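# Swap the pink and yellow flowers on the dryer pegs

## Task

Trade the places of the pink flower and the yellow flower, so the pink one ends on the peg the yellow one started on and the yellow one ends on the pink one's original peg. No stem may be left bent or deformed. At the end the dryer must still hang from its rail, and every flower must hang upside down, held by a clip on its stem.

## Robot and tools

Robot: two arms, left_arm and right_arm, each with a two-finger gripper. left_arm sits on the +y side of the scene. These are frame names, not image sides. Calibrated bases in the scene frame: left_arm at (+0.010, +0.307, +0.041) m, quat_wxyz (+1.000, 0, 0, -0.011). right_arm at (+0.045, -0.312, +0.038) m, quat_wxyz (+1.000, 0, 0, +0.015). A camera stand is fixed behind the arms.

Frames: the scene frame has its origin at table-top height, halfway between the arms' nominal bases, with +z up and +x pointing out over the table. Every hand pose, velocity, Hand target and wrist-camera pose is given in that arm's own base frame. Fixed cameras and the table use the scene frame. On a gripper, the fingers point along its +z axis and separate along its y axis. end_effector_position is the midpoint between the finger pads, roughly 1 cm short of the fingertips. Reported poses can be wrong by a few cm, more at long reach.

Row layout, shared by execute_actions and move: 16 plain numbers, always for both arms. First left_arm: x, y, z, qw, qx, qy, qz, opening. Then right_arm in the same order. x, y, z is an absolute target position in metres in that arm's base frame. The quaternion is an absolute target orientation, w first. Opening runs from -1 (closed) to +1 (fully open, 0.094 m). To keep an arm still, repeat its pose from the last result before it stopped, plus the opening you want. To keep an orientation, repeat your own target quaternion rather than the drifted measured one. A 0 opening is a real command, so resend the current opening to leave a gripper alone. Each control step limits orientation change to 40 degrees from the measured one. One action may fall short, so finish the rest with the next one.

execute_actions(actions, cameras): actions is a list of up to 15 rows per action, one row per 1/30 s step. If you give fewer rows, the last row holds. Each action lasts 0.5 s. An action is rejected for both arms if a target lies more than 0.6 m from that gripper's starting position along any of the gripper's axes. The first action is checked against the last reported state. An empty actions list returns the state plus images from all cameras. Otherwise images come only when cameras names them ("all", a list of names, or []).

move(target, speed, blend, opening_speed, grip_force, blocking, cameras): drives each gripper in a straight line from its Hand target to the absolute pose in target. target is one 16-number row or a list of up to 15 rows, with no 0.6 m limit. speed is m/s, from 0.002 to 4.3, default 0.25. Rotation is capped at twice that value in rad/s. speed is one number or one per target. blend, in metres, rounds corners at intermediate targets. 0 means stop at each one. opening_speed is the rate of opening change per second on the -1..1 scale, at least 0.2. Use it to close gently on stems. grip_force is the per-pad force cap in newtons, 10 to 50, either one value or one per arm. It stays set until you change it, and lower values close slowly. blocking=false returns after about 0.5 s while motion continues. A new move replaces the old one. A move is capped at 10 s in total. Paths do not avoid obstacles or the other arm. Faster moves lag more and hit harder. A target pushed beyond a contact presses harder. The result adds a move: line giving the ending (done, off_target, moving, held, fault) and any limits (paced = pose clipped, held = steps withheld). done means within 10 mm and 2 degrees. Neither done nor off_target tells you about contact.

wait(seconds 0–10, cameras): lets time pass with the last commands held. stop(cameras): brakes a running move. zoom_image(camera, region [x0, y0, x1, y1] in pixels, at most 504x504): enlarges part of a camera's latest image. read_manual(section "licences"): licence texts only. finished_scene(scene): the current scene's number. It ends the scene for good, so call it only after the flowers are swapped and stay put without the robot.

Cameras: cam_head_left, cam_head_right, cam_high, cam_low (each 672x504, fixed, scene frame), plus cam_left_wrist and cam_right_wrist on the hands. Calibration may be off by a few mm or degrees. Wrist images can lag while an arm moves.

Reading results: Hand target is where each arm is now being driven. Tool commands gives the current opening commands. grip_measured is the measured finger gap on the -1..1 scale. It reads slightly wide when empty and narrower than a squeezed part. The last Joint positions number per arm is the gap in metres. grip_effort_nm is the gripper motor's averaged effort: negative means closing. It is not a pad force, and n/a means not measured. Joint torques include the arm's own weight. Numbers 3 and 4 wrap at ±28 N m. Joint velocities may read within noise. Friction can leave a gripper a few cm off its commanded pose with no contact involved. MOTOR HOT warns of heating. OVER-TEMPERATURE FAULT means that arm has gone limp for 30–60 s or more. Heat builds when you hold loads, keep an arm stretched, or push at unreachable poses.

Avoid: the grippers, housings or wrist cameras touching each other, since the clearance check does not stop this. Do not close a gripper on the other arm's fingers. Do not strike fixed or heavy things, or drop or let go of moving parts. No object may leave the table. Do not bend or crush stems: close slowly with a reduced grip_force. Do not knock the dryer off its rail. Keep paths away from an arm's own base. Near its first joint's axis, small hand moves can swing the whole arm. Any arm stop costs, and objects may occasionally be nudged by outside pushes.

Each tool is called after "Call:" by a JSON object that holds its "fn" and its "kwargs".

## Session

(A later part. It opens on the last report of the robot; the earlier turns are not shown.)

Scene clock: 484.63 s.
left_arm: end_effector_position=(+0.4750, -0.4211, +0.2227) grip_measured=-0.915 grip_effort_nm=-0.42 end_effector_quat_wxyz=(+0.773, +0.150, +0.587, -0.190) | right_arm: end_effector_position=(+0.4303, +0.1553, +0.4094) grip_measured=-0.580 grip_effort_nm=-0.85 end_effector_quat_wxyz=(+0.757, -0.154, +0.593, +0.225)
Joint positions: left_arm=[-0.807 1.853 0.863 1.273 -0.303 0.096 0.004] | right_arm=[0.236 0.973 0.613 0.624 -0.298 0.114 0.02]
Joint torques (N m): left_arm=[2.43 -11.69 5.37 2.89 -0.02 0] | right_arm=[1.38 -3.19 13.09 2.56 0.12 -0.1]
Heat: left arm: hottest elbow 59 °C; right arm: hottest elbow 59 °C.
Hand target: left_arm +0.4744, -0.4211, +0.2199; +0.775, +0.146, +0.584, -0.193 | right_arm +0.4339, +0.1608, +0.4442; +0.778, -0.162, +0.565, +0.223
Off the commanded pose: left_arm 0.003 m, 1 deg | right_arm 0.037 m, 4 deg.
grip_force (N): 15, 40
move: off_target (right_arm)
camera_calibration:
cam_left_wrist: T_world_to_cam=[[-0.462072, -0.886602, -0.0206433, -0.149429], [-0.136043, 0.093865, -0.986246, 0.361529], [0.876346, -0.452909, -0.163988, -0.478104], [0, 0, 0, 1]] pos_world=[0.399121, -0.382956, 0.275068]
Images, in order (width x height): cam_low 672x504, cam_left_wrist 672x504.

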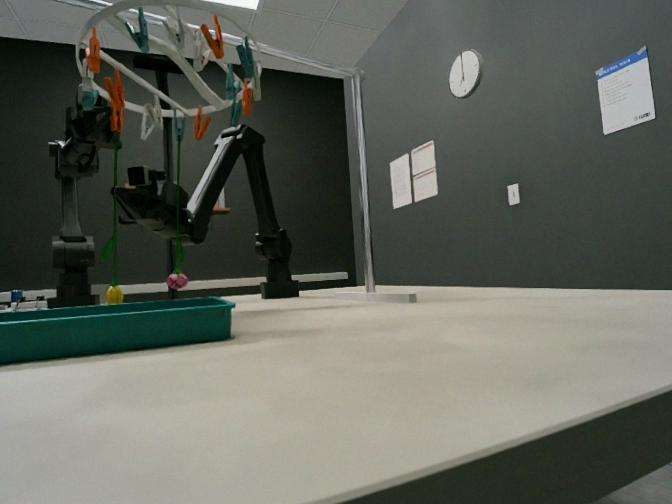

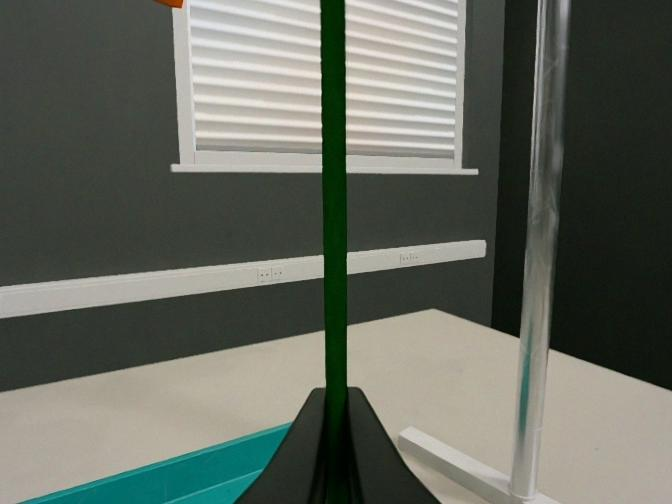

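Call:
{"fn": "wait", "kwargs": {"seconds": 0, "cameras": ["cam_high", "cam_head_left"]}}

Call:
{"fn": "zoom_image", "kwargs": {"camera": "cam_high", "region": [60, 200, 480, 504]}}

Scene clock: 497.23 s.
left_arm: end_effector_position=(+0.4750, -0.4211, +0.2227) grip_measured=-0.915 grip_effort_nm=-0.42 end_effector_quat_wxyz=(+0.773, +0.150, +0.587, -0.190) | right_arm: end_effector_position=(+0.4303, +0.1553, +0.4094) grip_measured=-0.580 grip_effort_nm=-0.85 end_effector_quat_wxyz=(+0.757, -0.154, +0.593, +0.225)
Joint positions: left_arm=[-0.807 1.853 0.863 1.274 -0.303 0.096 0.004] | right_arm=[0.236 0.973 0.613 0.624 -0.298 0.114 0.02]
Joint torques (N m): left_arm=[2.43 -11.69 5.37 2.89 -0.02 0] | right_arm=[1.32 -3.55 13.15 2.56 0.1 -0.11]
Heat: left arm: hottest elbow 57 °C; right arm: hottest elbow 60 °C.
Hand target: left_arm +0.4744, -0.4211, +0.2200; +0.775, +0.146, +0.584, -0.193 | right_arm +0.4339, +0.1608, +0.4442; +0.778, -0.162, +0.565, +0.223
Tool commands: left_gripper/opening=-1.0 right_gripper/opening=-0.95
Off the commanded pose: left_arm 0.003 m, 1 deg | right_arm 0.037 m, 4 deg.
grip_force (N): 15, 40
Images, in order (width x height): cam_head_left 672x504, cam_high 672x504.

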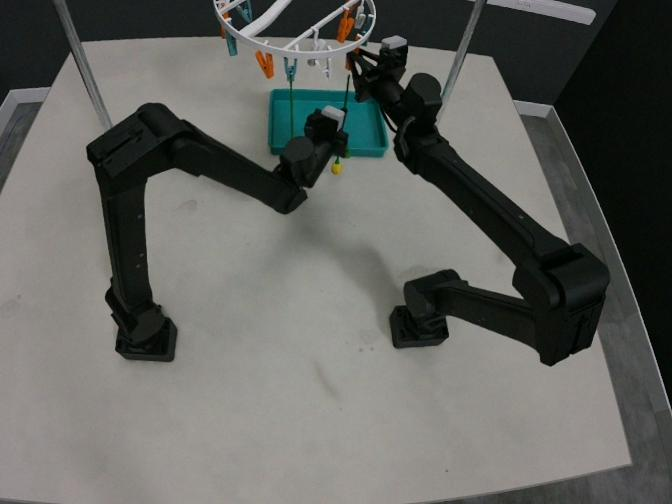

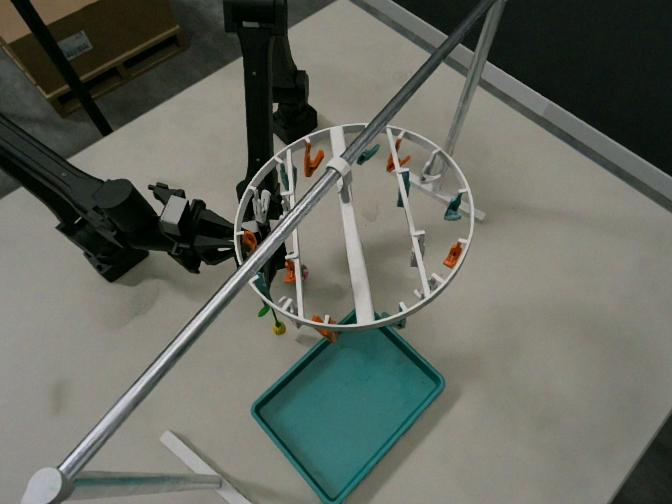

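Scaled by 1.200 from the camera's 672x504 image, which has a finer 960x720 frame.

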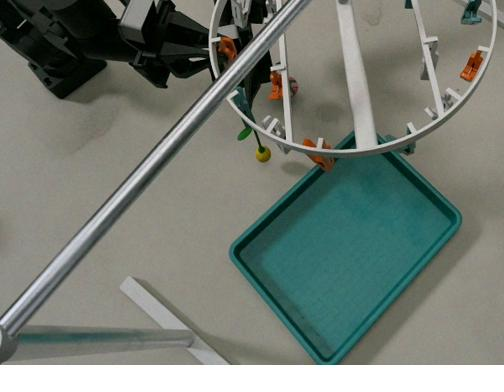

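Call:
{"fn": "move", "kwargs": {"target": [[0.386, -0.374, 0.222, 0.7749, 0.1456, 0.5839, -0.1932, -1.0, 0.4363, 0.1617, 0.445, 0.7777, -0.1620, 0.5651, 0.2230, -0.95], [0.3068, -0.3004, 0.238, 0.7456, 0.2157, 0.5618, -0.2862, -1.0, 0.4363, 0.1617, 0.445, 0.7777, -0.1620, 0.5651, 0.2230, -0.10]], "speed": [0.1, 0.1], "blend": [0.02, 0], "opening_speed": 0.4, "cameras": ["cam_left_wrist", "cam_head_left"]}}

Scene clock: 524.00 s.
left_arm: end_effector_position=(+0.3049, -0.3054, +0.2326) grip_measured=-0.915 grip_effort_nm=-0.42 end_effector_quat_wxyz=(+0.742, +0.223, +0.564, -0.285) | right_arm: end_effector_position=(+0.4303, +0.1557, +0.4110) grip_measured=-0.102 grip_effort_nm=0.08 end_effector_quat_wxyz=(+0.758, -0.154, +0.592, +0.225)
Joint positions: left_arm=[-0.812 1.427 0.282 1.414 -0.067 0.029 0.004] | right_arm=[0.236 0.974 0.615 0.625 -0.298 0.114 0.042]
Joint torques (N m): left_arm=[3.43 -6.89 4.23 1.85 0.16 -0.07] | right_arm=[1.32 -3.25 12.94 2.5 0.11 -0.1]
Heat: left arm: hottest elbow 53 °C; right arm: hottest elbow 61 °C.
Hand target: left_arm +0.3068, -0.3005, +0.2380; +0.746, +0.216, +0.562, -0.286 | right_arm +0.4342, +0.1608, +0.4440; +0.778, -0.162, +0.565, +0.223
Off the commanded pose: left_arm 0.008 m, 1 deg | right_arm 0.035 m, 4 deg.
grip_force (N): 15, 40
move: off_target (right_arm); target 2's new opening was sent with right_arm's hand 0.037 m and 4 deg from that target
camera_calibration:
cam_left_wrist: T_world_to_cam=[[-0.667459, -0.744337, -0.0214689, -0.0189063], [-0.109388, 0.126527, -0.985913, 0.339091], [0.736568, -0.655708, -0.165873, -0.293826], [0, 0, 0, 1]] pos_world=[0.240896, -0.249641, 0.285171]
Images, in order (width x height): cam_head_left 672x504, cam_left_wrist 672x504.

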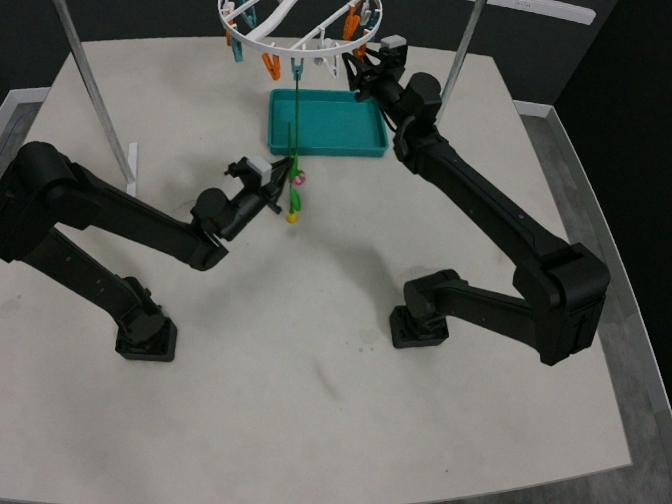

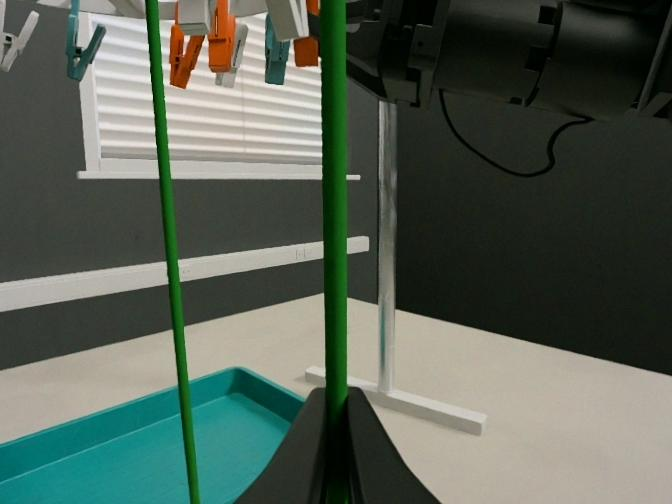

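Call:
{"fn": "move", "kwargs": {"target": [[0.3068, -0.3004, 0.238, 0.7456, 0.2157, 0.5618, -0.2862, -1.0, 0.376, 0.121, 0.394, 0.7777, -0.1620, 0.5651, 0.2230, -0.10], [0.3068, -0.3004, 0.238, 0.7456, 0.2157, 0.5618, -0.2862, -1.0, 0.217, 0.224, 0.286, 0.7350, -0.2351, 0.5539, 0.3120, -0.42]], "speed": [0.1, 0.14], "blend": [0.015, 0], "cameras": ["cam_right_wrist", "cam_left_wrist", "cam_high"]}}

Scene clock: 536.37 s.
left_arm: end_effector_position=(+0.3049, -0.3054, +0.2326) grip_measured=-0.915 grip_effort_nm=-0.42 end_effector_quat_wxyz=(+0.742, +0.223, +0.564, -0.285) | right_arm: end_effector_position=(+0.2211, +0.2241, +0.2863) grip_measured=-0.419 grip_effort_nm=-0.08 end_effector_quat_wxyz=(+0.731, -0.230, +0.561, +0.314)
Joint positions: left_arm=[-0.812 1.427 0.282 1.414 -0.067 0.029 0.004] | right_arm=[0.792 0.523 0.097 0.694 -0.003 0.016 0.027]
Joint torques (N m): left_arm=[3.43 -6.89 4.22 1.85 0.16 -0.07] | right_arm=[1.38 2.43 7.86 2.45 0.1 -0.13]
Heat: left arm: hottest elbow 52 °C; right arm: hottest elbow 61 °C.
Hand target: left_arm +0.3068, -0.3005, +0.2380; +0.746, +0.216, +0.562, -0.286 | right_arm +0.2171, +0.2240, +0.2860; +0.735, -0.235, +0.554, +0.312
Off the commanded pose: left_arm 0.008 m, 1 deg | right_arm 0.004 m, 1 deg.
grip_force (N): 15, 40
move: done
camera_calibration:
cam_left_wrist: T_world_to_cam=[[-0.667459, -0.744337, -0.0214689, -0.0189063], [-0.109388, 0.126527, -0.985913, 0.339091], [0.736568, -0.655708, -0.165873, -0.293826], [0, 0, 0, 1]] pos_world=[0.240896, -0.249641, 0.285171]
cam_right_wrist: T_world_to_cam=[[0.718974, -0.695021, -0.00476849, -0.00293731], [-0.114224, -0.111388, -0.987191, 0.373126], [0.685587, 0.710309, -0.159473, -0.176319], [0, 0, 0, 1]] pos_world=[0.165614, 0.164761, 0.340215]
Images, in order (width x height): cam_high 672x504, cam_left_wrist 672x504, cam_right_wrist 672x504.

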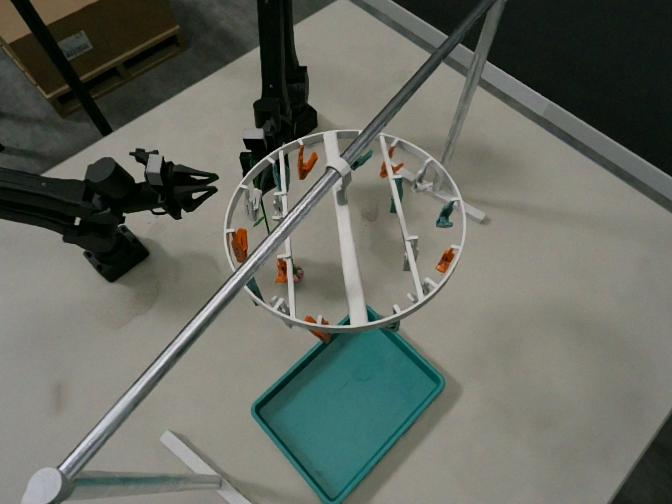

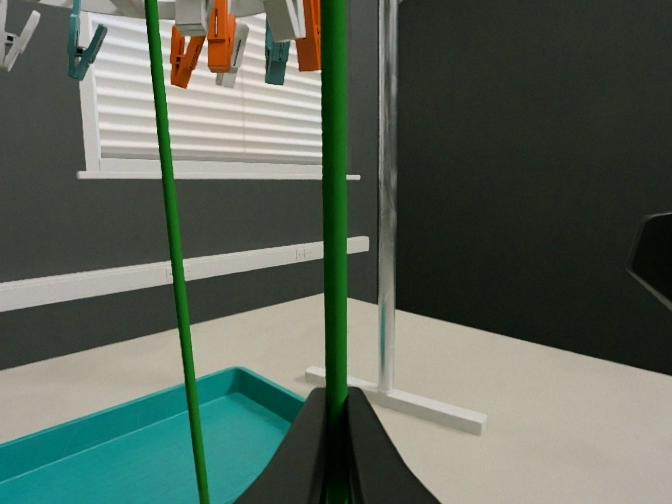

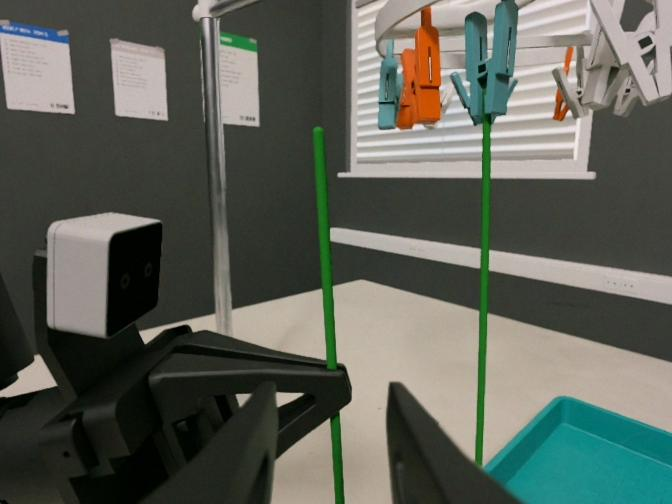

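Call:
{"fn": "move", "kwargs": {"target": [0.3068, -0.3004, 0.238, 0.7456, 0.2157, 0.5618, -0.2862, -1.0, 0.297, 0.312, 0.321, 0.7350, -0.2351, 0.5539, 0.3120, -0.42], "speed": 0.08, "grip_force": [15, 15], "cameras": ["cam_right_wrist", "cam_left_wrist"]}}

Scene clock: 548.13 s.
left_arm: end_effector_position=(+0.3049, -0.3054, +0.2326) grip_measured=-0.915 grip_effort_nm=-0.42 end_effector_quat_wxyz=(+0.742, +0.223, +0.564, -0.285) | right_arm: end_effector_position=(+0.2916, +0.3003, +0.2937) grip_measured=-0.419 grip_effort_nm=-0.07 end_effector_quat_wxyz=(+0.718, -0.237, +0.578, +0.307)
Joint positions: left_arm=[-0.812 1.427 0.282 1.414 -0.067 0.029 0.004] | right_arm=[0.806 1.043 0.321 0.944 0.011 0.012 0.027]
Joint torques (N m): left_arm=[3.43 -6.89 4.22 1.85 0.16 -0.07] | right_arm=[1.32 -2.37 10.92 2.7 0.08 -0.13]
Heat: left arm: hottest elbow 52 °C; right arm: hottest elbow 59 °C.
Hand target: left_arm +0.3068, -0.3005, +0.2380; +0.746, +0.216, +0.562, -0.286 | right_arm +0.2958, +0.3106, +0.3207; +0.735, -0.235, +0.554, +0.312
Off the commanded pose: left_arm 0.008 m, 1 deg | right_arm 0.030 m, 3 deg.
grip_force (N): 15, 15
move: off_target (right_arm)
camera_calibration:
cam_left_wrist: T_world_to_cam=[[-0.667459, -0.744337, -0.0214689, -0.0189063], [-0.109388, 0.126527, -0.985913, 0.339091], [0.736568, -0.655708, -0.165873, -0.293826], [0, 0, 0, 1]] pos_world=[0.240896, -0.249641, 0.285171]
cam_right_wrist: T_world_to_cam=[[0.718224, -0.695796, -0.0047299, -0.0000909222], [-0.146394, -0.144461, -0.978621, 0.413786], [0.680237, 0.703562, -0.205616, -0.260466], [0, 0, 0, 1]] pos_world=[0.23782, 0.242967, 0.351383]
Images, in order (width x height): cam_left_wrist 672x504, cam_right_wrist 672x504.

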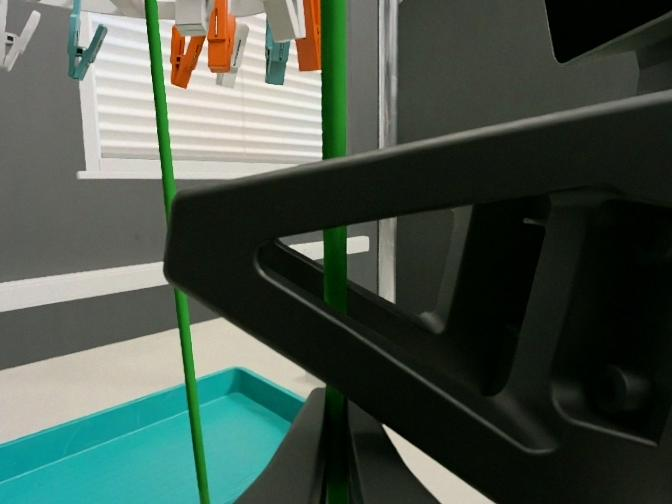

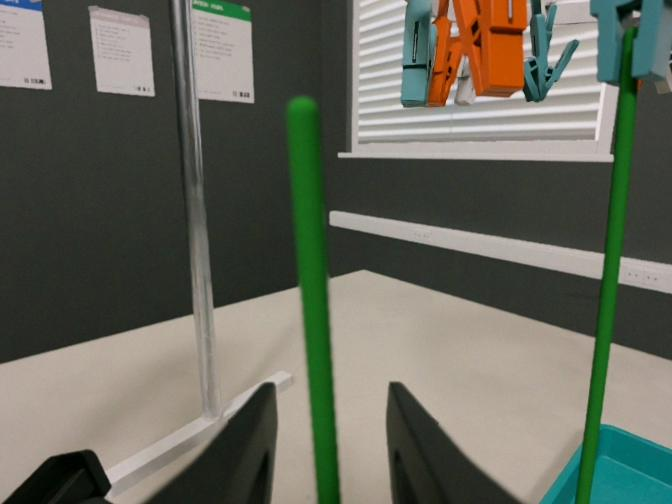

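Call:
{"fn": "move", "kwargs": {"target": [0.3068, -0.3004, 0.238, 0.7456, 0.2157, 0.5618, -0.2862, -1.0, 0.287, 0.302, 0.334, 0.7350, -0.2351, 0.5539, 0.3120, -0.42], "speed": 0.06, "cameras": ["cam_right_wrist", "cam_left_wrist"]}}

Call:
{"fn": "zoom_image", "kwargs": {"camera": "cam_right_wrist", "region": [200, 60, 440, 504]}}

Scene clock: 562.20 s.
left_arm: end_effector_position=(+0.3049, -0.3054, +0.2326) grip_measured=-0.915 grip_effort_nm=-0.42 end_effector_quat_wxyz=(+0.742, +0.223, +0.564, -0.285) | right_arm: end_effector_position=(+0.2845, +0.2936, +0.3093) grip_measured=-0.419 grip_effort_nm=-0.07 end_effector_quat_wxyz=(+0.723, -0.235, +0.572, +0.310)
Joint positions: left_arm=[-0.812 1.427 0.282 1.414 -0.067 0.029 0.004] | right_arm=[0.807 0.966 0.321 0.884 0.012 0.012 0.027]
Joint torques (N m): left_arm=[3.49 -6.89 4.23 1.88 0.16 -0.06] | right_arm=[1.44 -2.96 10.91 1.59 0.07 -0.11]
Heat: left arm: hottest elbow 51 °C; right arm: hottest elbow 59 °C.
Hand target: left_arm +0.3068, -0.3005, +0.2380; +0.746, +0.216, +0.562, -0.286 | right_arm +0.2861, +0.3010, +0.3339; +0.735, -0.235, +0.554, +0.312
Off the commanded pose: left_arm 0.008 m, 1 deg | right_arm 0.026 m, 3 deg.
grip_force (N): 15, 15
move: off_target (right_arm)
camera_calibration:
cam_left_wrist: T_world_to_cam=[[-0.667459, -0.744337, -0.0214689, -0.0189063], [-0.109388, 0.126527, -0.985913, 0.339091], [0.736568, -0.655708, -0.165873, -0.293826], [0, 0, 0, 1]] pos_world=[0.240896, -0.249641, 0.285171]
cam_right_wrist: T_world_to_cam=[[0.718491, -0.69552, -0.00473756, 0.000165347], [-0.134859, -0.132624, -0.981949, 0.421355], [0.682337, 0.70616, -0.189086, -0.254146], [0, 0, 0, 1]] pos_world=[0.230118, 0.235465, 0.365695]
Images, in order (width x height): cam_left_wrist 672x504, cam_right_wrist 672x504.

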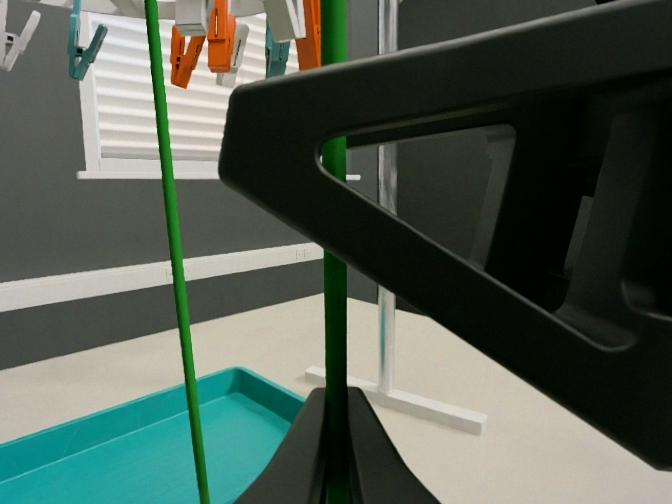

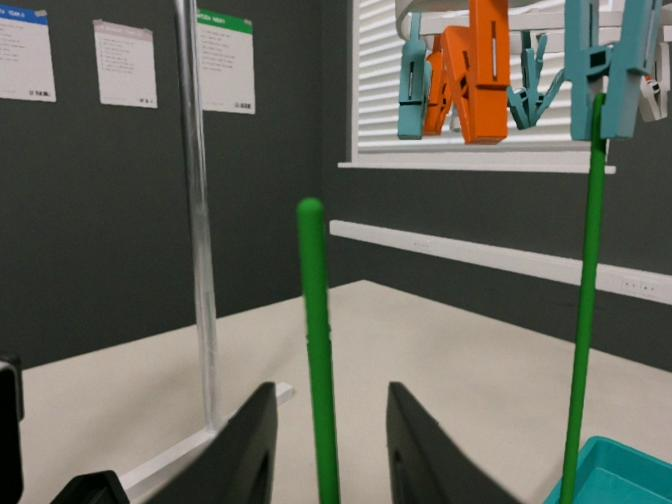

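Scaled by 1.135 from the camera's 672x504 image, which has a finer 960x720 frame.

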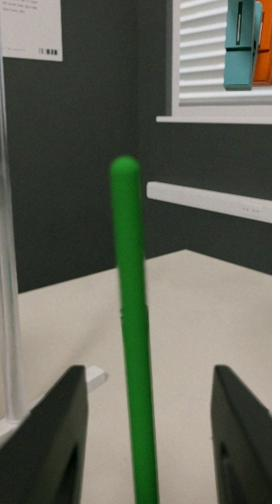

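Call:
{"fn": "move", "kwargs": {"target": [0.3068, -0.3004, 0.238, 0.7456, 0.2157, 0.5618, -0.2862, -1.0, 0.287, 0.302, 0.334, 0.7350, -0.2351, 0.5539, 0.3120, -1.0], "opening_speed": 0.6, "cameras": ["cam_right_wrist", "cam_left_wrist"]}}

Scene clock: 575.07 s.
left_arm: end_effector_position=(+0.3049, -0.3054, +0.2326) grip_measured=-0.915 grip_effort_nm=-0.42 end_effector_quat_wxyz=(+0.742, +0.223, +0.564, -0.285) | right_arm: end_effector_position=(+0.2845, +0.2934, +0.3096) grip_measured=-0.904 grip_effort_nm=-0.37 end_effector_quat_wxyz=(+0.723, -0.235, +0.571, +0.308)
Joint positions: left_arm=[-0.812 1.427 0.282 1.414 -0.067 0.029 0.004] | right_arm=[0.808 0.966 0.321 0.884 0.014 0.009 0.005]
Joint torques (N m): left_arm=[3.43 -6.89 4.23 1.85 0.16 -0.06] | right_arm=[1.26 -2.84 10.92 1.58 0.03 -0.08]
Heat: left arm: hottest elbow 51 °C; right arm: hottest elbow 58 °C.
Hand target: left_arm +0.3068, -0.3005, +0.2380; +0.746, +0.216, +0.562, -0.286 | right_arm +0.2861, +0.3010, +0.3340; +0.735, -0.235, +0.554, +0.312
Off the commanded pose: left_arm 0.008 m, 1 deg | right_arm 0.026 m, 2 deg.
grip_force (N): 15, 15
move: off_target (right_arm)
camera_calibration:
cam_left_wrist: T_world_to_cam=[[-0.667459, -0.744337, -0.0214689, -0.0189063], [-0.109388, 0.126527, -0.985913, 0.339091], [0.736568, -0.655708, -0.165873, -0.293826], [0, 0, 0, 1]] pos_world=[0.240896, -0.249641, 0.285171]
cam_right_wrist: T_world_to_cam=[[0.717156, -0.69691, -0.00168613, -0.000101386], [-0.132513, -0.133987, -0.982083, 0.421346], [0.684198, 0.704531, -0.188439, -0.254181], [0, 0, 0, 1]] pos_world=[0.229817, 0.235463, 0.365899]
Images, in order (width x height): cam_left_wrist 672x504, cam_right_wrist 672x504.

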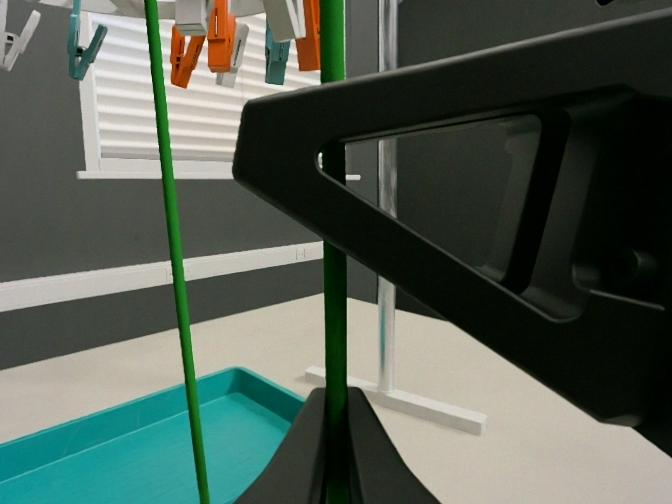

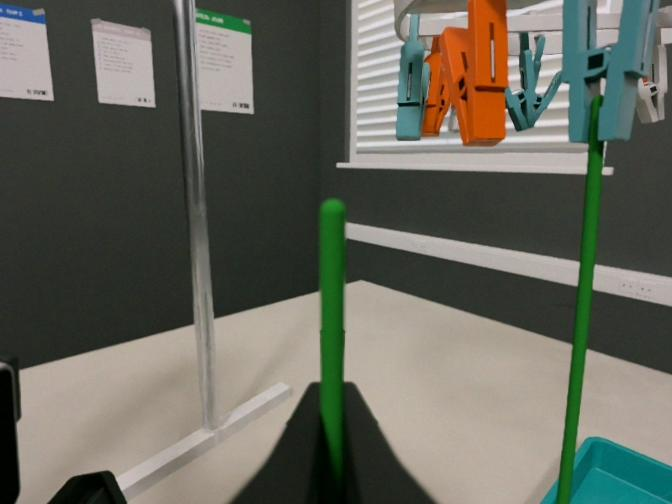

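Call:
{"fn": "move", "kwargs": {"target": [[0.3068, -0.3004, 0.238, 0.7456, 0.2157, 0.5618, -0.2862, -0.45, 0.287, 0.302, 0.334, 0.7350, -0.2351, 0.5539, 0.3120, -1.0], [0.242, -0.242, 0.218, 0.7456, 0.2157, 0.5618, -0.2862, -0.45, 0.287, 0.302, 0.334, 0.7350, -0.2351, 0.5539, 0.3120, -1.0]], "speed": [0.1, 0.1], "opening_speed": 0.5, "grip_force": [40, 15], "cameras": ["cam_right_wrist", "cam_left_wrist"]}}

Scene clock: 599.83 s.
left_arm: end_effector_position=(+0.2470, -0.2418, +0.2097) grip_measured=-0.452 grip_effort_nm=0.06 end_effector_quat_wxyz=(+0.739, +0.219, +0.574, -0.278) | right_arm: end_effector_position=(+0.2846, +0.2934, +0.3092) grip_measured=-0.905 grip_effort_nm=-0.39 end_effector_quat_wxyz=(+0.723, -0.235, +0.572, +0.308)
Joint positions: left_arm=[-0.82 1.322 0.046 1.525 -0.092 0.028 0.026] | right_arm=[0.808 0.966 0.321 0.882 0.014 0.008 0.004]
Joint torques (N m): left_arm=[1.55 -3.96 3.25 2.86 -0.06 0.04] | right_arm=[1.44 -2.96 10.89 1.63 0.03 -0.09]
Heat: left arm: hottest elbow 50 °C; right arm: hottest elbow 58 °C.
Hand target: left_arm +0.2421, -0.2419, +0.2179; +0.746, +0.216, +0.562, -0.286 | right_arm +0.2861, +0.3010, +0.3338; +0.735, -0.235, +0.554, +0.312
Off the commanded pose: left_arm 0.010 m, 2 deg | right_arm 0.026 m, 3 deg.
grip_force (N): 40, 15
move: off_target (right_arm)
camera_calibration:
cam_left_wrist: T_world_to_cam=[[-0.655562, -0.754959, -0.0166137, -0.0172033], [-0.129132, 0.133753, -0.982566, 0.30804], [0.744019, -0.641987, -0.185173, -0.207761], [0, 0, 0, 1]] pos_world=[0.183078, -0.187569, 0.263912]
cam_right_wrist: T_world_to_cam=[[0.716893, -0.697182, -0.00141828, -0.000149112], [-0.133423, -0.135198, -0.981794, 0.421577], [0.684297, 0.704031, -0.189942, -0.253782], [0, 0, 0, 1]] pos_world=[0.230017, 0.235562, 0.365698]
Images, in order (width x height): cam_left_wrist 672x504, cam_right_wrist 672x504.

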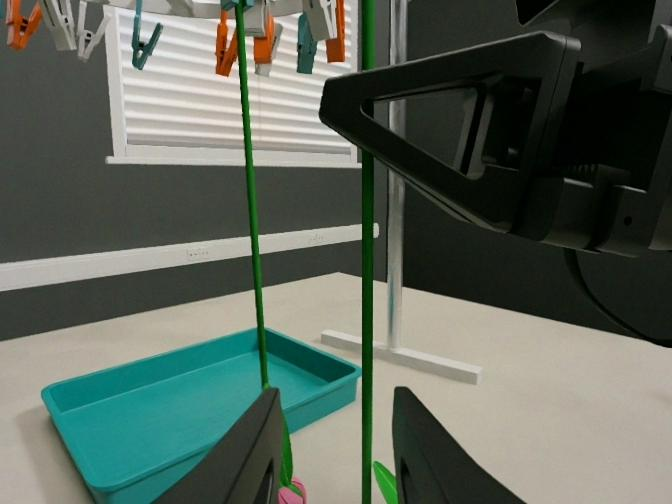

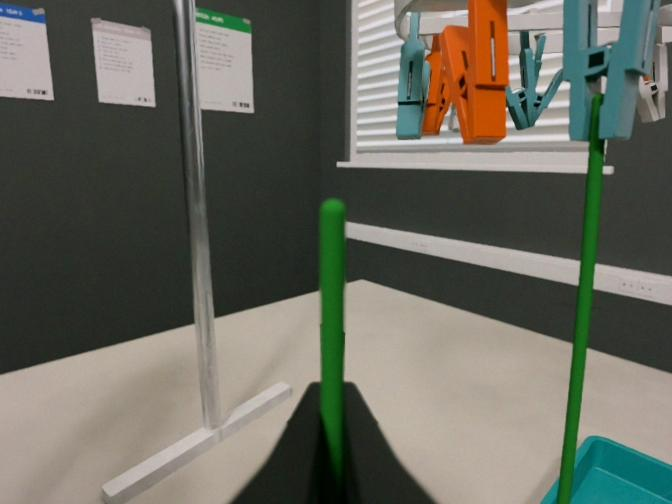

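Call:
{"fn": "move", "kwargs": {"target": [[0.446, -0.095, 0.385, 0.7147, 0.282, 0.4912, -0.4102, 0.03, 0.287, 0.302, 0.334, 0.7350, -0.2351, 0.5539, 0.3120, -1.0], [0.446, -0.095, 0.385, 0.7147, 0.282, 0.4912, -0.4102, 0.03, 0.372, 0.389, 0.322, 0.7954, -0.054, 0.5994, 0.0717, -1.0]], "speed": [0.15, 0.12], "cameras": ["cam_right_wrist", "cam_left_wrist"]}}

Call:
{"fn": "zoom_image", "kwargs": {"camera": "cam_left_wrist", "region": [180, 180, 500, 420]}}

Scene clock: 610.20 s.
left_arm: end_effector_position=(+0.4363, -0.0989, +0.3678) grip_measured=+0.028 grip_effort_nm=0.06 end_effector_quat_wxyz=(+0.703, +0.272, +0.507, -0.418) | right_arm: end_effector_position=(+0.3695, +0.3754, +0.3043) grip_measured=-0.905 grip_effort_nm=-0.38 end_effector_quat_wxyz=(+0.786, -0.063, +0.612, +0.062)
Joint positions: left_arm=[0.118 1.372 0.642 1.448 1.03 -0.687 0.048] | right_arm=[1.039 1.513 0.703 1.177 0.822 -0.297 0.004]
Joint torques (N m): left_arm=[3.14 -6.24 9.83 1.91 -0.2 -0.06] | right_arm=[1.38 -10.17 9.96 2.28 -0.09 -0.11]
Heat: left arm: hottest elbow 50 °C; right arm: hottest elbow 58 °C.
Hand target: left_arm +0.4450, -0.0948, +0.3846; +0.715, +0.282, +0.492, -0.410 | right_arm +0.3712, +0.3880, +0.3219; +0.795, -0.054, +0.600, +0.072
Off the commanded pose: left_arm 0.020 m, 3 deg | right_arm 0.022 m, 2 deg.
grip_force (N): 40, 15
move: off_target (left_arm, right_arm)
camera_calibration:
cam_left_wrist: T_world_to_cam=[[-0.858708, -0.511581, 0.0300809, 0.312896], [-0.0713477, 0.0612203, -0.995571, 0.441171], [0.507473, -0.857051, -0.0890705, -0.18107], [0, 0, 0, 1]] pos_world=[0.392051, -0.0221235, 0.413677]
cam_right_wrist: T_world_to_cam=[[0.178822, -0.983334, 0.0328271, 0.292036], [-0.172775, -0.064231, -0.982865, 0.427437], [0.968593, 0.170086, -0.181382, -0.277769], [0, 0, 0, 1]] pos_world=[0.290673, 0.361868, 0.360144]
Images, in order (width x height): cam_left_wrist 672x504, cam_right_wrist 672x504.

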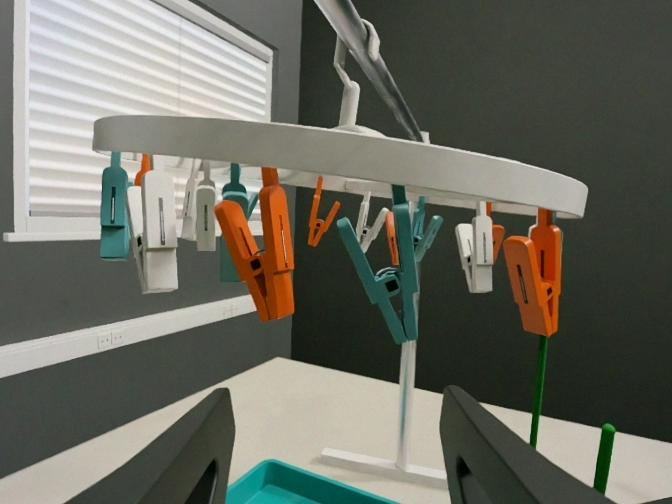

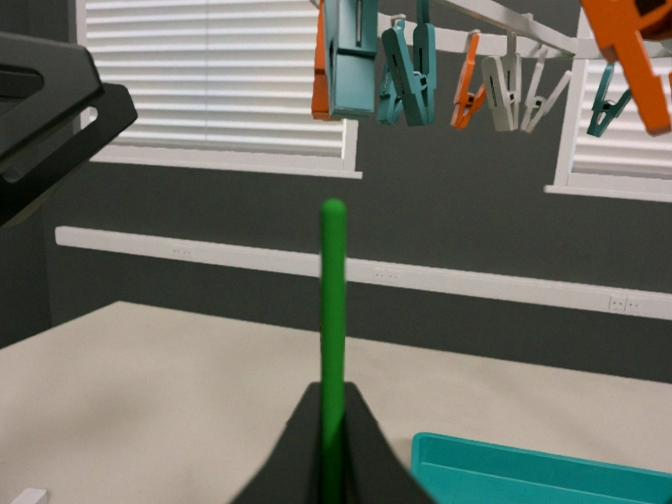

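Scaled by 1.575 from the camera's 672x504 image, which has a finer 960x720 frame.

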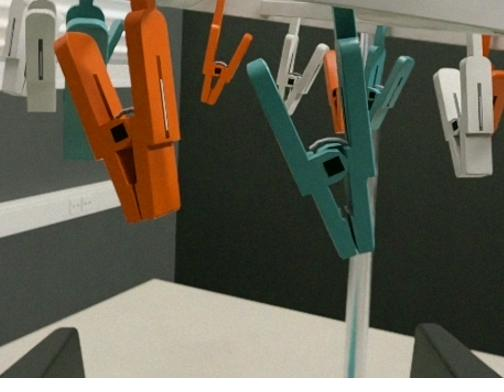

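Call:
{"fn": "zoom_image", "kwargs": {"camera": "cam_right_wrist", "region": [260, 0, 560, 160]}}

Call:
{"fn": "wait", "kwargs": {"seconds": 0, "cameras": ["cam_high", "cam_low", "cam_head_right"]}}

Call:
{"fn": "zoom_image", "kwargs": {"camera": "cam_high", "region": [180, 100, 500, 360]}}

Scaled by 1.680 from the camera's 672x504 image, which has a finer 960x720 frame.

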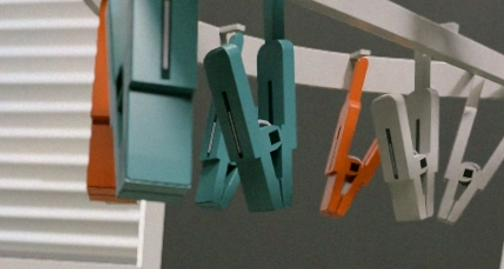

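Scene clock: 651.67 s.
left_arm: end_effector_position=(+0.4363, -0.0989, +0.3678) grip_measured=+0.028 grip_effort_nm=0.06 end_effector_quat_wxyz=(+0.703, +0.272, +0.507, -0.418) | right_arm: end_effector_position=(+0.3695, +0.3754, +0.3043) grip_measured=-0.905 grip_effort_nm=-0.39 end_effector_quat_wxyz=(+0.786, -0.063, +0.612, +0.062)
Joint positions: left_arm=[0.118 1.372 0.642 1.448 1.03 -0.687 0.048] | right_arm=[1.039 1.513 0.703 1.177 0.822 -0.298 0.004]
Joint torques (N m): left_arm=[3.19 -6.18 9.83 1.91 -0.2 -0.05] | right_arm=[1.44 -10.05 9.95 2.3 -0.08 -0.11]
Heat: left arm: hottest elbow 55 °C; right arm: hottest elbow 55 °C.
Hand target: left_arm +0.4450, -0.0948, +0.3846; +0.715, +0.282, +0.492, -0.410 | right_arm +0.3712, +0.3880, +0.3219; +0.795, -0.054, +0.600, +0.072
Tool commands: left_gripper/opening=+0.03 right_gripper/opening=-1.0
Off the commanded pose: left_arm 0.020 m, 3 deg | right_arm 0.022 m, 2 deg.
grip_force (N): 40, 15
Images, in order (width x height): cam_head_right 672x504, cam_high 672x504, cam_low 672x504.

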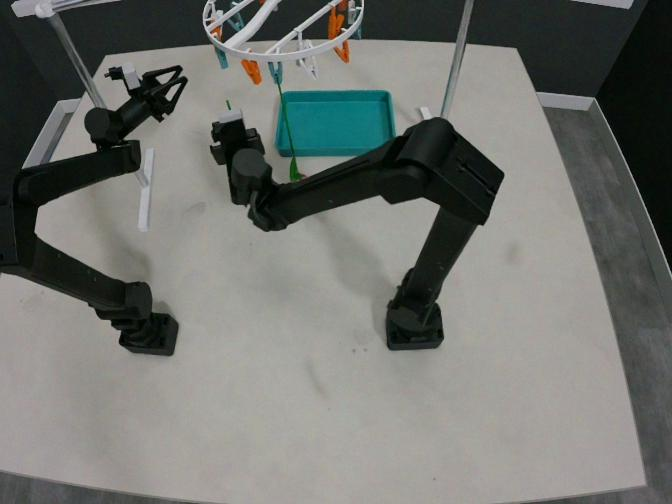

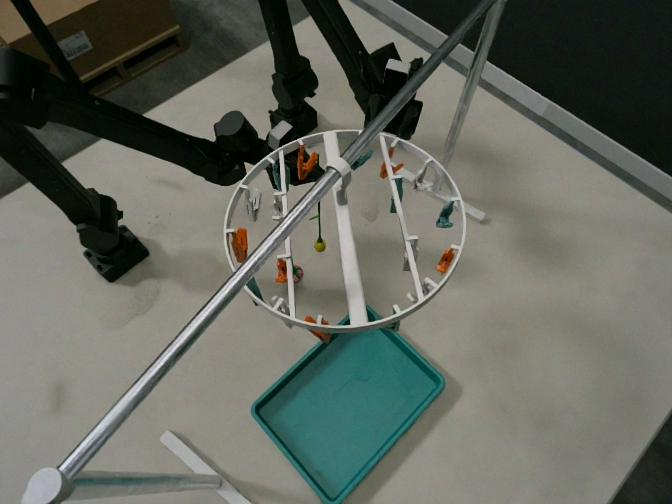

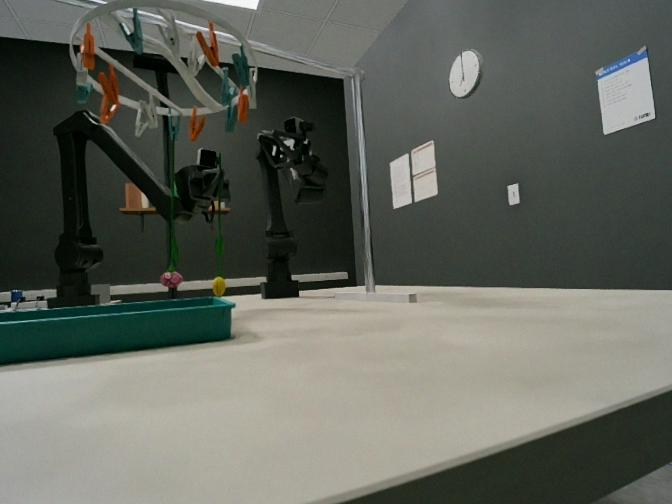

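Scaled by 1.575 from the camera's 672x504 image, which has a finer 960x720 frame.

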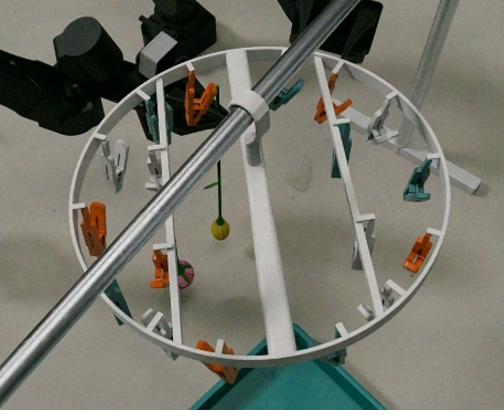

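Call:
{"fn": "move", "kwargs": {"target": [0.4796, -0.1986, 0.4245, 0.6870, 0.3124, 0.4811, -0.4461, 0.01, 0.372, 0.389, 0.322, 0.7954, -0.054, 0.5994, 0.0717, -1.0], "speed": 0.08, "cameras": ["cam_left_wrist", "cam_right_wrist"]}}

Call:
{"fn": "zoom_image", "kwargs": {"camera": "cam_left_wrist", "region": [180, 300, 500, 504]}}

Scene clock: 672.23 s.
left_arm: end_effector_position=(+0.4693, -0.1927, +0.4059) grip_measured=+0.012 grip_effort_nm=-0.12 end_effector_quat_wxyz=(+0.678, +0.303, +0.495, -0.451) | right_arm: end_effector_position=(+0.3694, +0.3755, +0.3043) grip_measured=-0.905 grip_effort_nm=-0.38 end_effector_quat_wxyz=(+0.786, -0.063, +0.612, +0.062)
Joint positions: left_arm=[-0.107 1.387 0.815 1.162 0.944 -0.534 0.048] | right_arm=[1.039 1.513 0.703 1.177 0.823 -0.298 0.004]
Joint torques (N m): left_arm=[1.85 -7.47 11.07 0.91 -0.34 0.2] | right_arm=[1.44 -10.05 9.98 2.25 -0.1 -0.12]
Heat: left arm: hottest elbow 57 °C; right arm: hottest elbow 55 °C.
Hand target: left_arm +0.4783, -0.1982, +0.4241; +0.687, +0.312, +0.481, -0.446 | right_arm +0.3712, +0.3881, +0.3220; +0.795, -0.054, +0.600, +0.072
Off the commanded pose: left_arm 0.022 m, 2 deg | right_arm 0.022 m, 2 deg.
grip_force (N): 40, 15
move: off_target (left_arm, right_arm)
camera_calibration:
cam_left_wrist: T_world_to_cam=[[-0.90787, -0.418517, 0.024797, 0.335202], [-0.0652975, 0.0827271, -0.994431, 0.487965], [0.414135, -0.904433, -0.102434, -0.234684], [0, 0, 0, 1]] pos_world=[0.433374, -0.112336, 0.452896]
cam_right_wrist: T_world_to_cam=[[0.178643, -0.983345, 0.0334633, 0.291979], [-0.172791, -0.0648362, -0.982822, 0.427635], [0.968623, 0.169792, -0.181496, -0.27755], [0, 0, 0, 1]] pos_world=[0.290573, 0.361968, 0.360145]
Images, in order (width x height): cam_left_wrist 672x504, cam_right_wrist 672x504.

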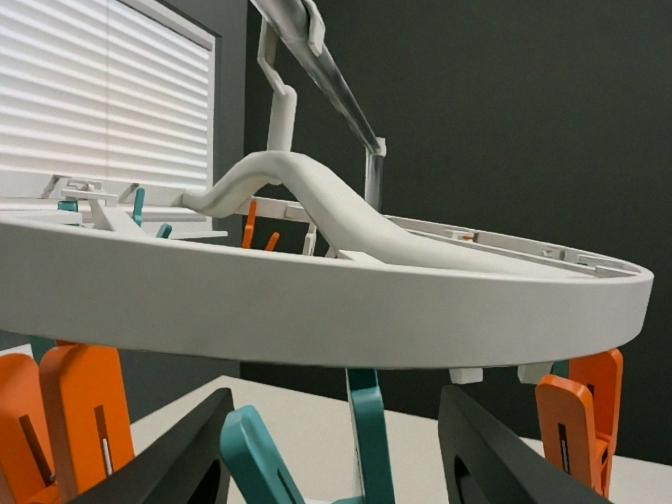

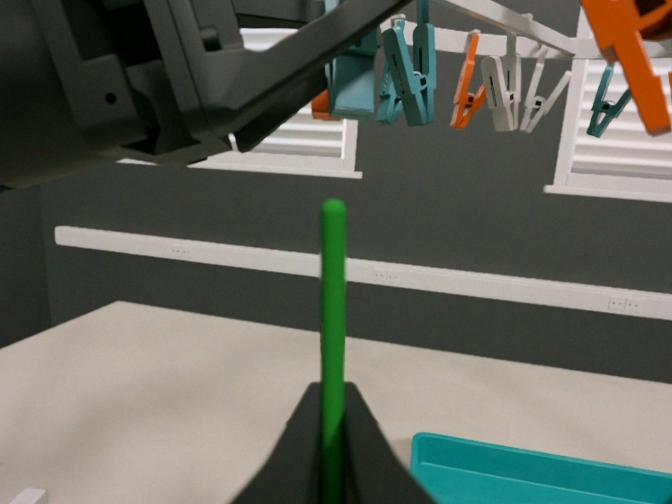

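Scaled by 1.575 from the camera's 672x504 image, which has a finer 960x720 frame.

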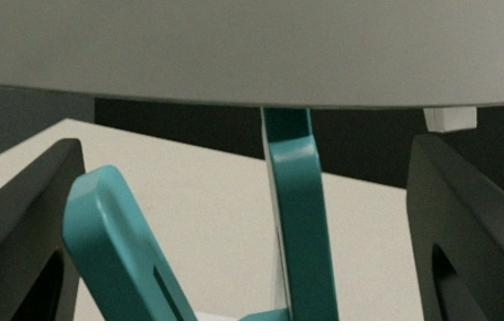

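Call:
{"fn": "move", "kwargs": {"target": [0.4796, -0.1986, 0.4245, 0.6870, 0.3124, 0.4811, -0.4461, -0.95, 0.372, 0.389, 0.322, 0.7954, -0.054, 0.5994, 0.0717, -1.0], "opening_speed": 0.5, "cameras": ["cam_left_wrist", "cam_right_wrist", "cam_low"]}}

Call:
{"fn": "zoom_image", "kwargs": {"camera": "cam_right_wrist", "region": [260, 0, 460, 220]}}

Call:
{"fn": "zoom_image", "kwargs": {"camera": "cam_low", "region": [160, 60, 300, 200]}}

Scene clock: 682.63 s.
left_arm: end_effector_position=(+0.4694, -0.1927, +0.4059) grip_measured=-0.580 grip_effort_nm=-0.88 end_effector_quat_wxyz=(+0.678, +0.303, +0.495, -0.450) | right_arm: end_effector_position=(+0.3694, +0.3755, +0.3043) grip_measured=-0.905 grip_effort_nm=-0.38 end_effector_quat_wxyz=(+0.786, -0.063, +0.612, +0.062)
Joint positions: left_arm=[-0.107 1.387 0.815 1.162 0.943 -0.533 0.02] | right_arm=[1.039 1.513 0.703 1.177 0.823 -0.298 0.004]
Joint torques (N m): left_arm=[1.85 -7.47 11.12 0.94 -0.32 0.16] | right_arm=[1.32 -10.34 9.96 2.28 -0.1 -0.12]
Heat: left arm: hottest elbow 61 °C; right arm: hottest elbow 54 °C.
Hand target: left_arm +0.4782, -0.1982, +0.4243; +0.687, +0.312, +0.481, -0.446 | right_arm +0.3712, +0.3881, +0.3220; +0.795, -0.054, +0.600, +0.072
Off the commanded pose: left_arm 0.022 m, 2 deg | right_arm 0.022 m, 2 deg.
grip_force (N): 40, 15
move: off_target (left_arm, right_arm)
camera_calibration:
cam_left_wrist: T_world_to_cam=[[-0.907477, -0.419423, 0.0238822, 0.33534], [-0.0644242, 0.0827635, -0.994485, 0.487713], [0.415134, -0.90401, -0.102127, -0.235199], [0, 0, 0, 1]] pos_world=[0.433373, -0.112338, 0.452995]
cam_right_wrist: T_world_to_cam=[[0.178643, -0.983345, 0.0334633, 0.291979], [-0.172791, -0.0648362, -0.982822, 0.427635], [0.968623, 0.169792, -0.181496, -0.27755], [0, 0, 0, 1]] pos_world=[0.290573, 0.361968, 0.360145]
Images, in order (width x height): cam_low 672x504, cam_left_wrist 672x504, cam_right_wrist 672x504.

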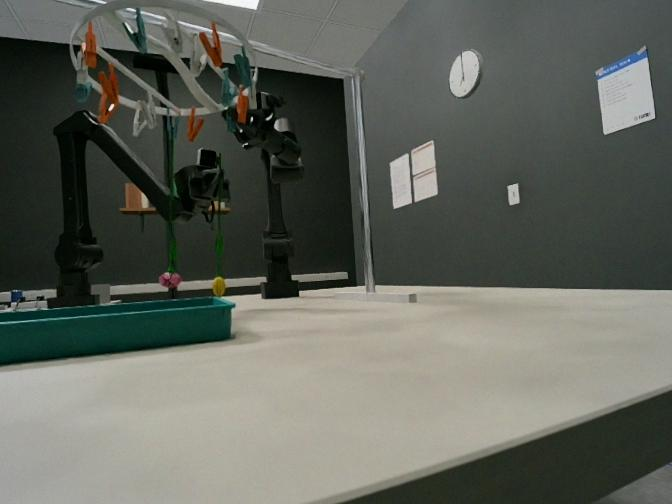

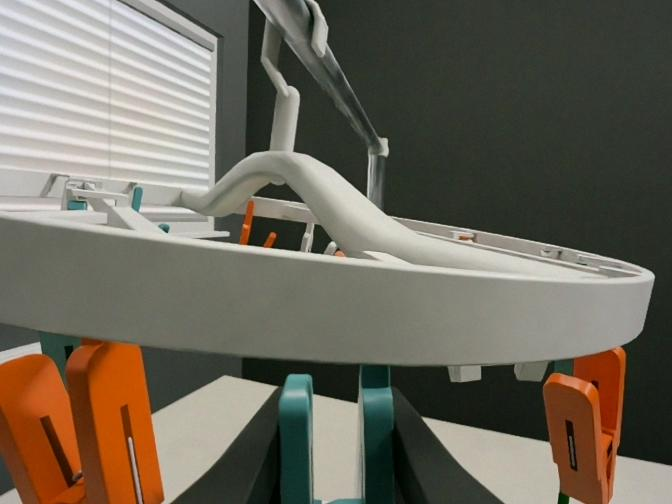

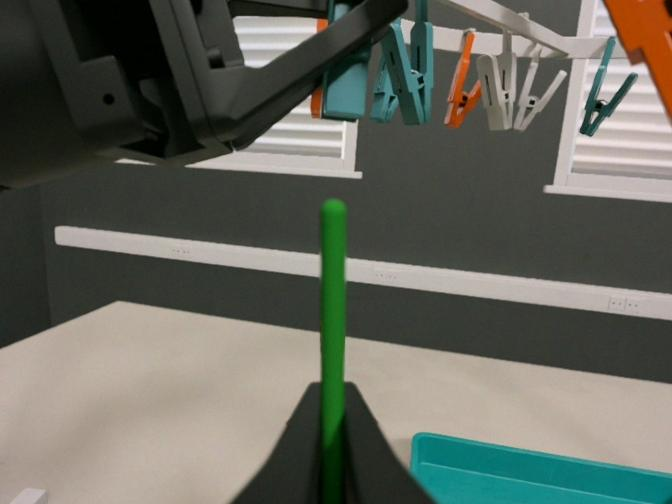

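Scaled by 2.291 from the camera's 672x504 image, which has a finer 960x720 frame.

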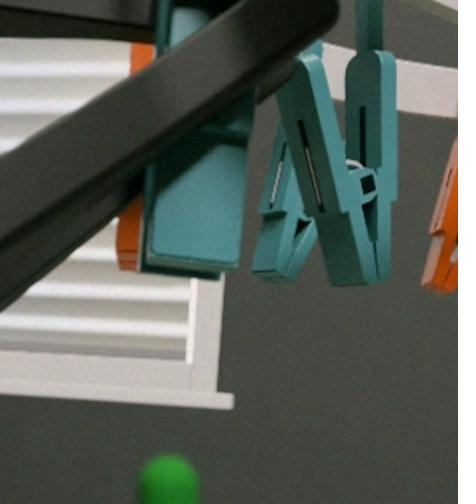

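Scaled by 3.600 from the camera's 672x504 image, which has a finer 960x720 frame.

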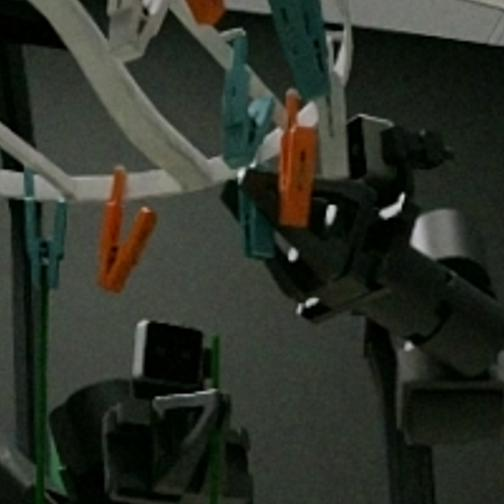

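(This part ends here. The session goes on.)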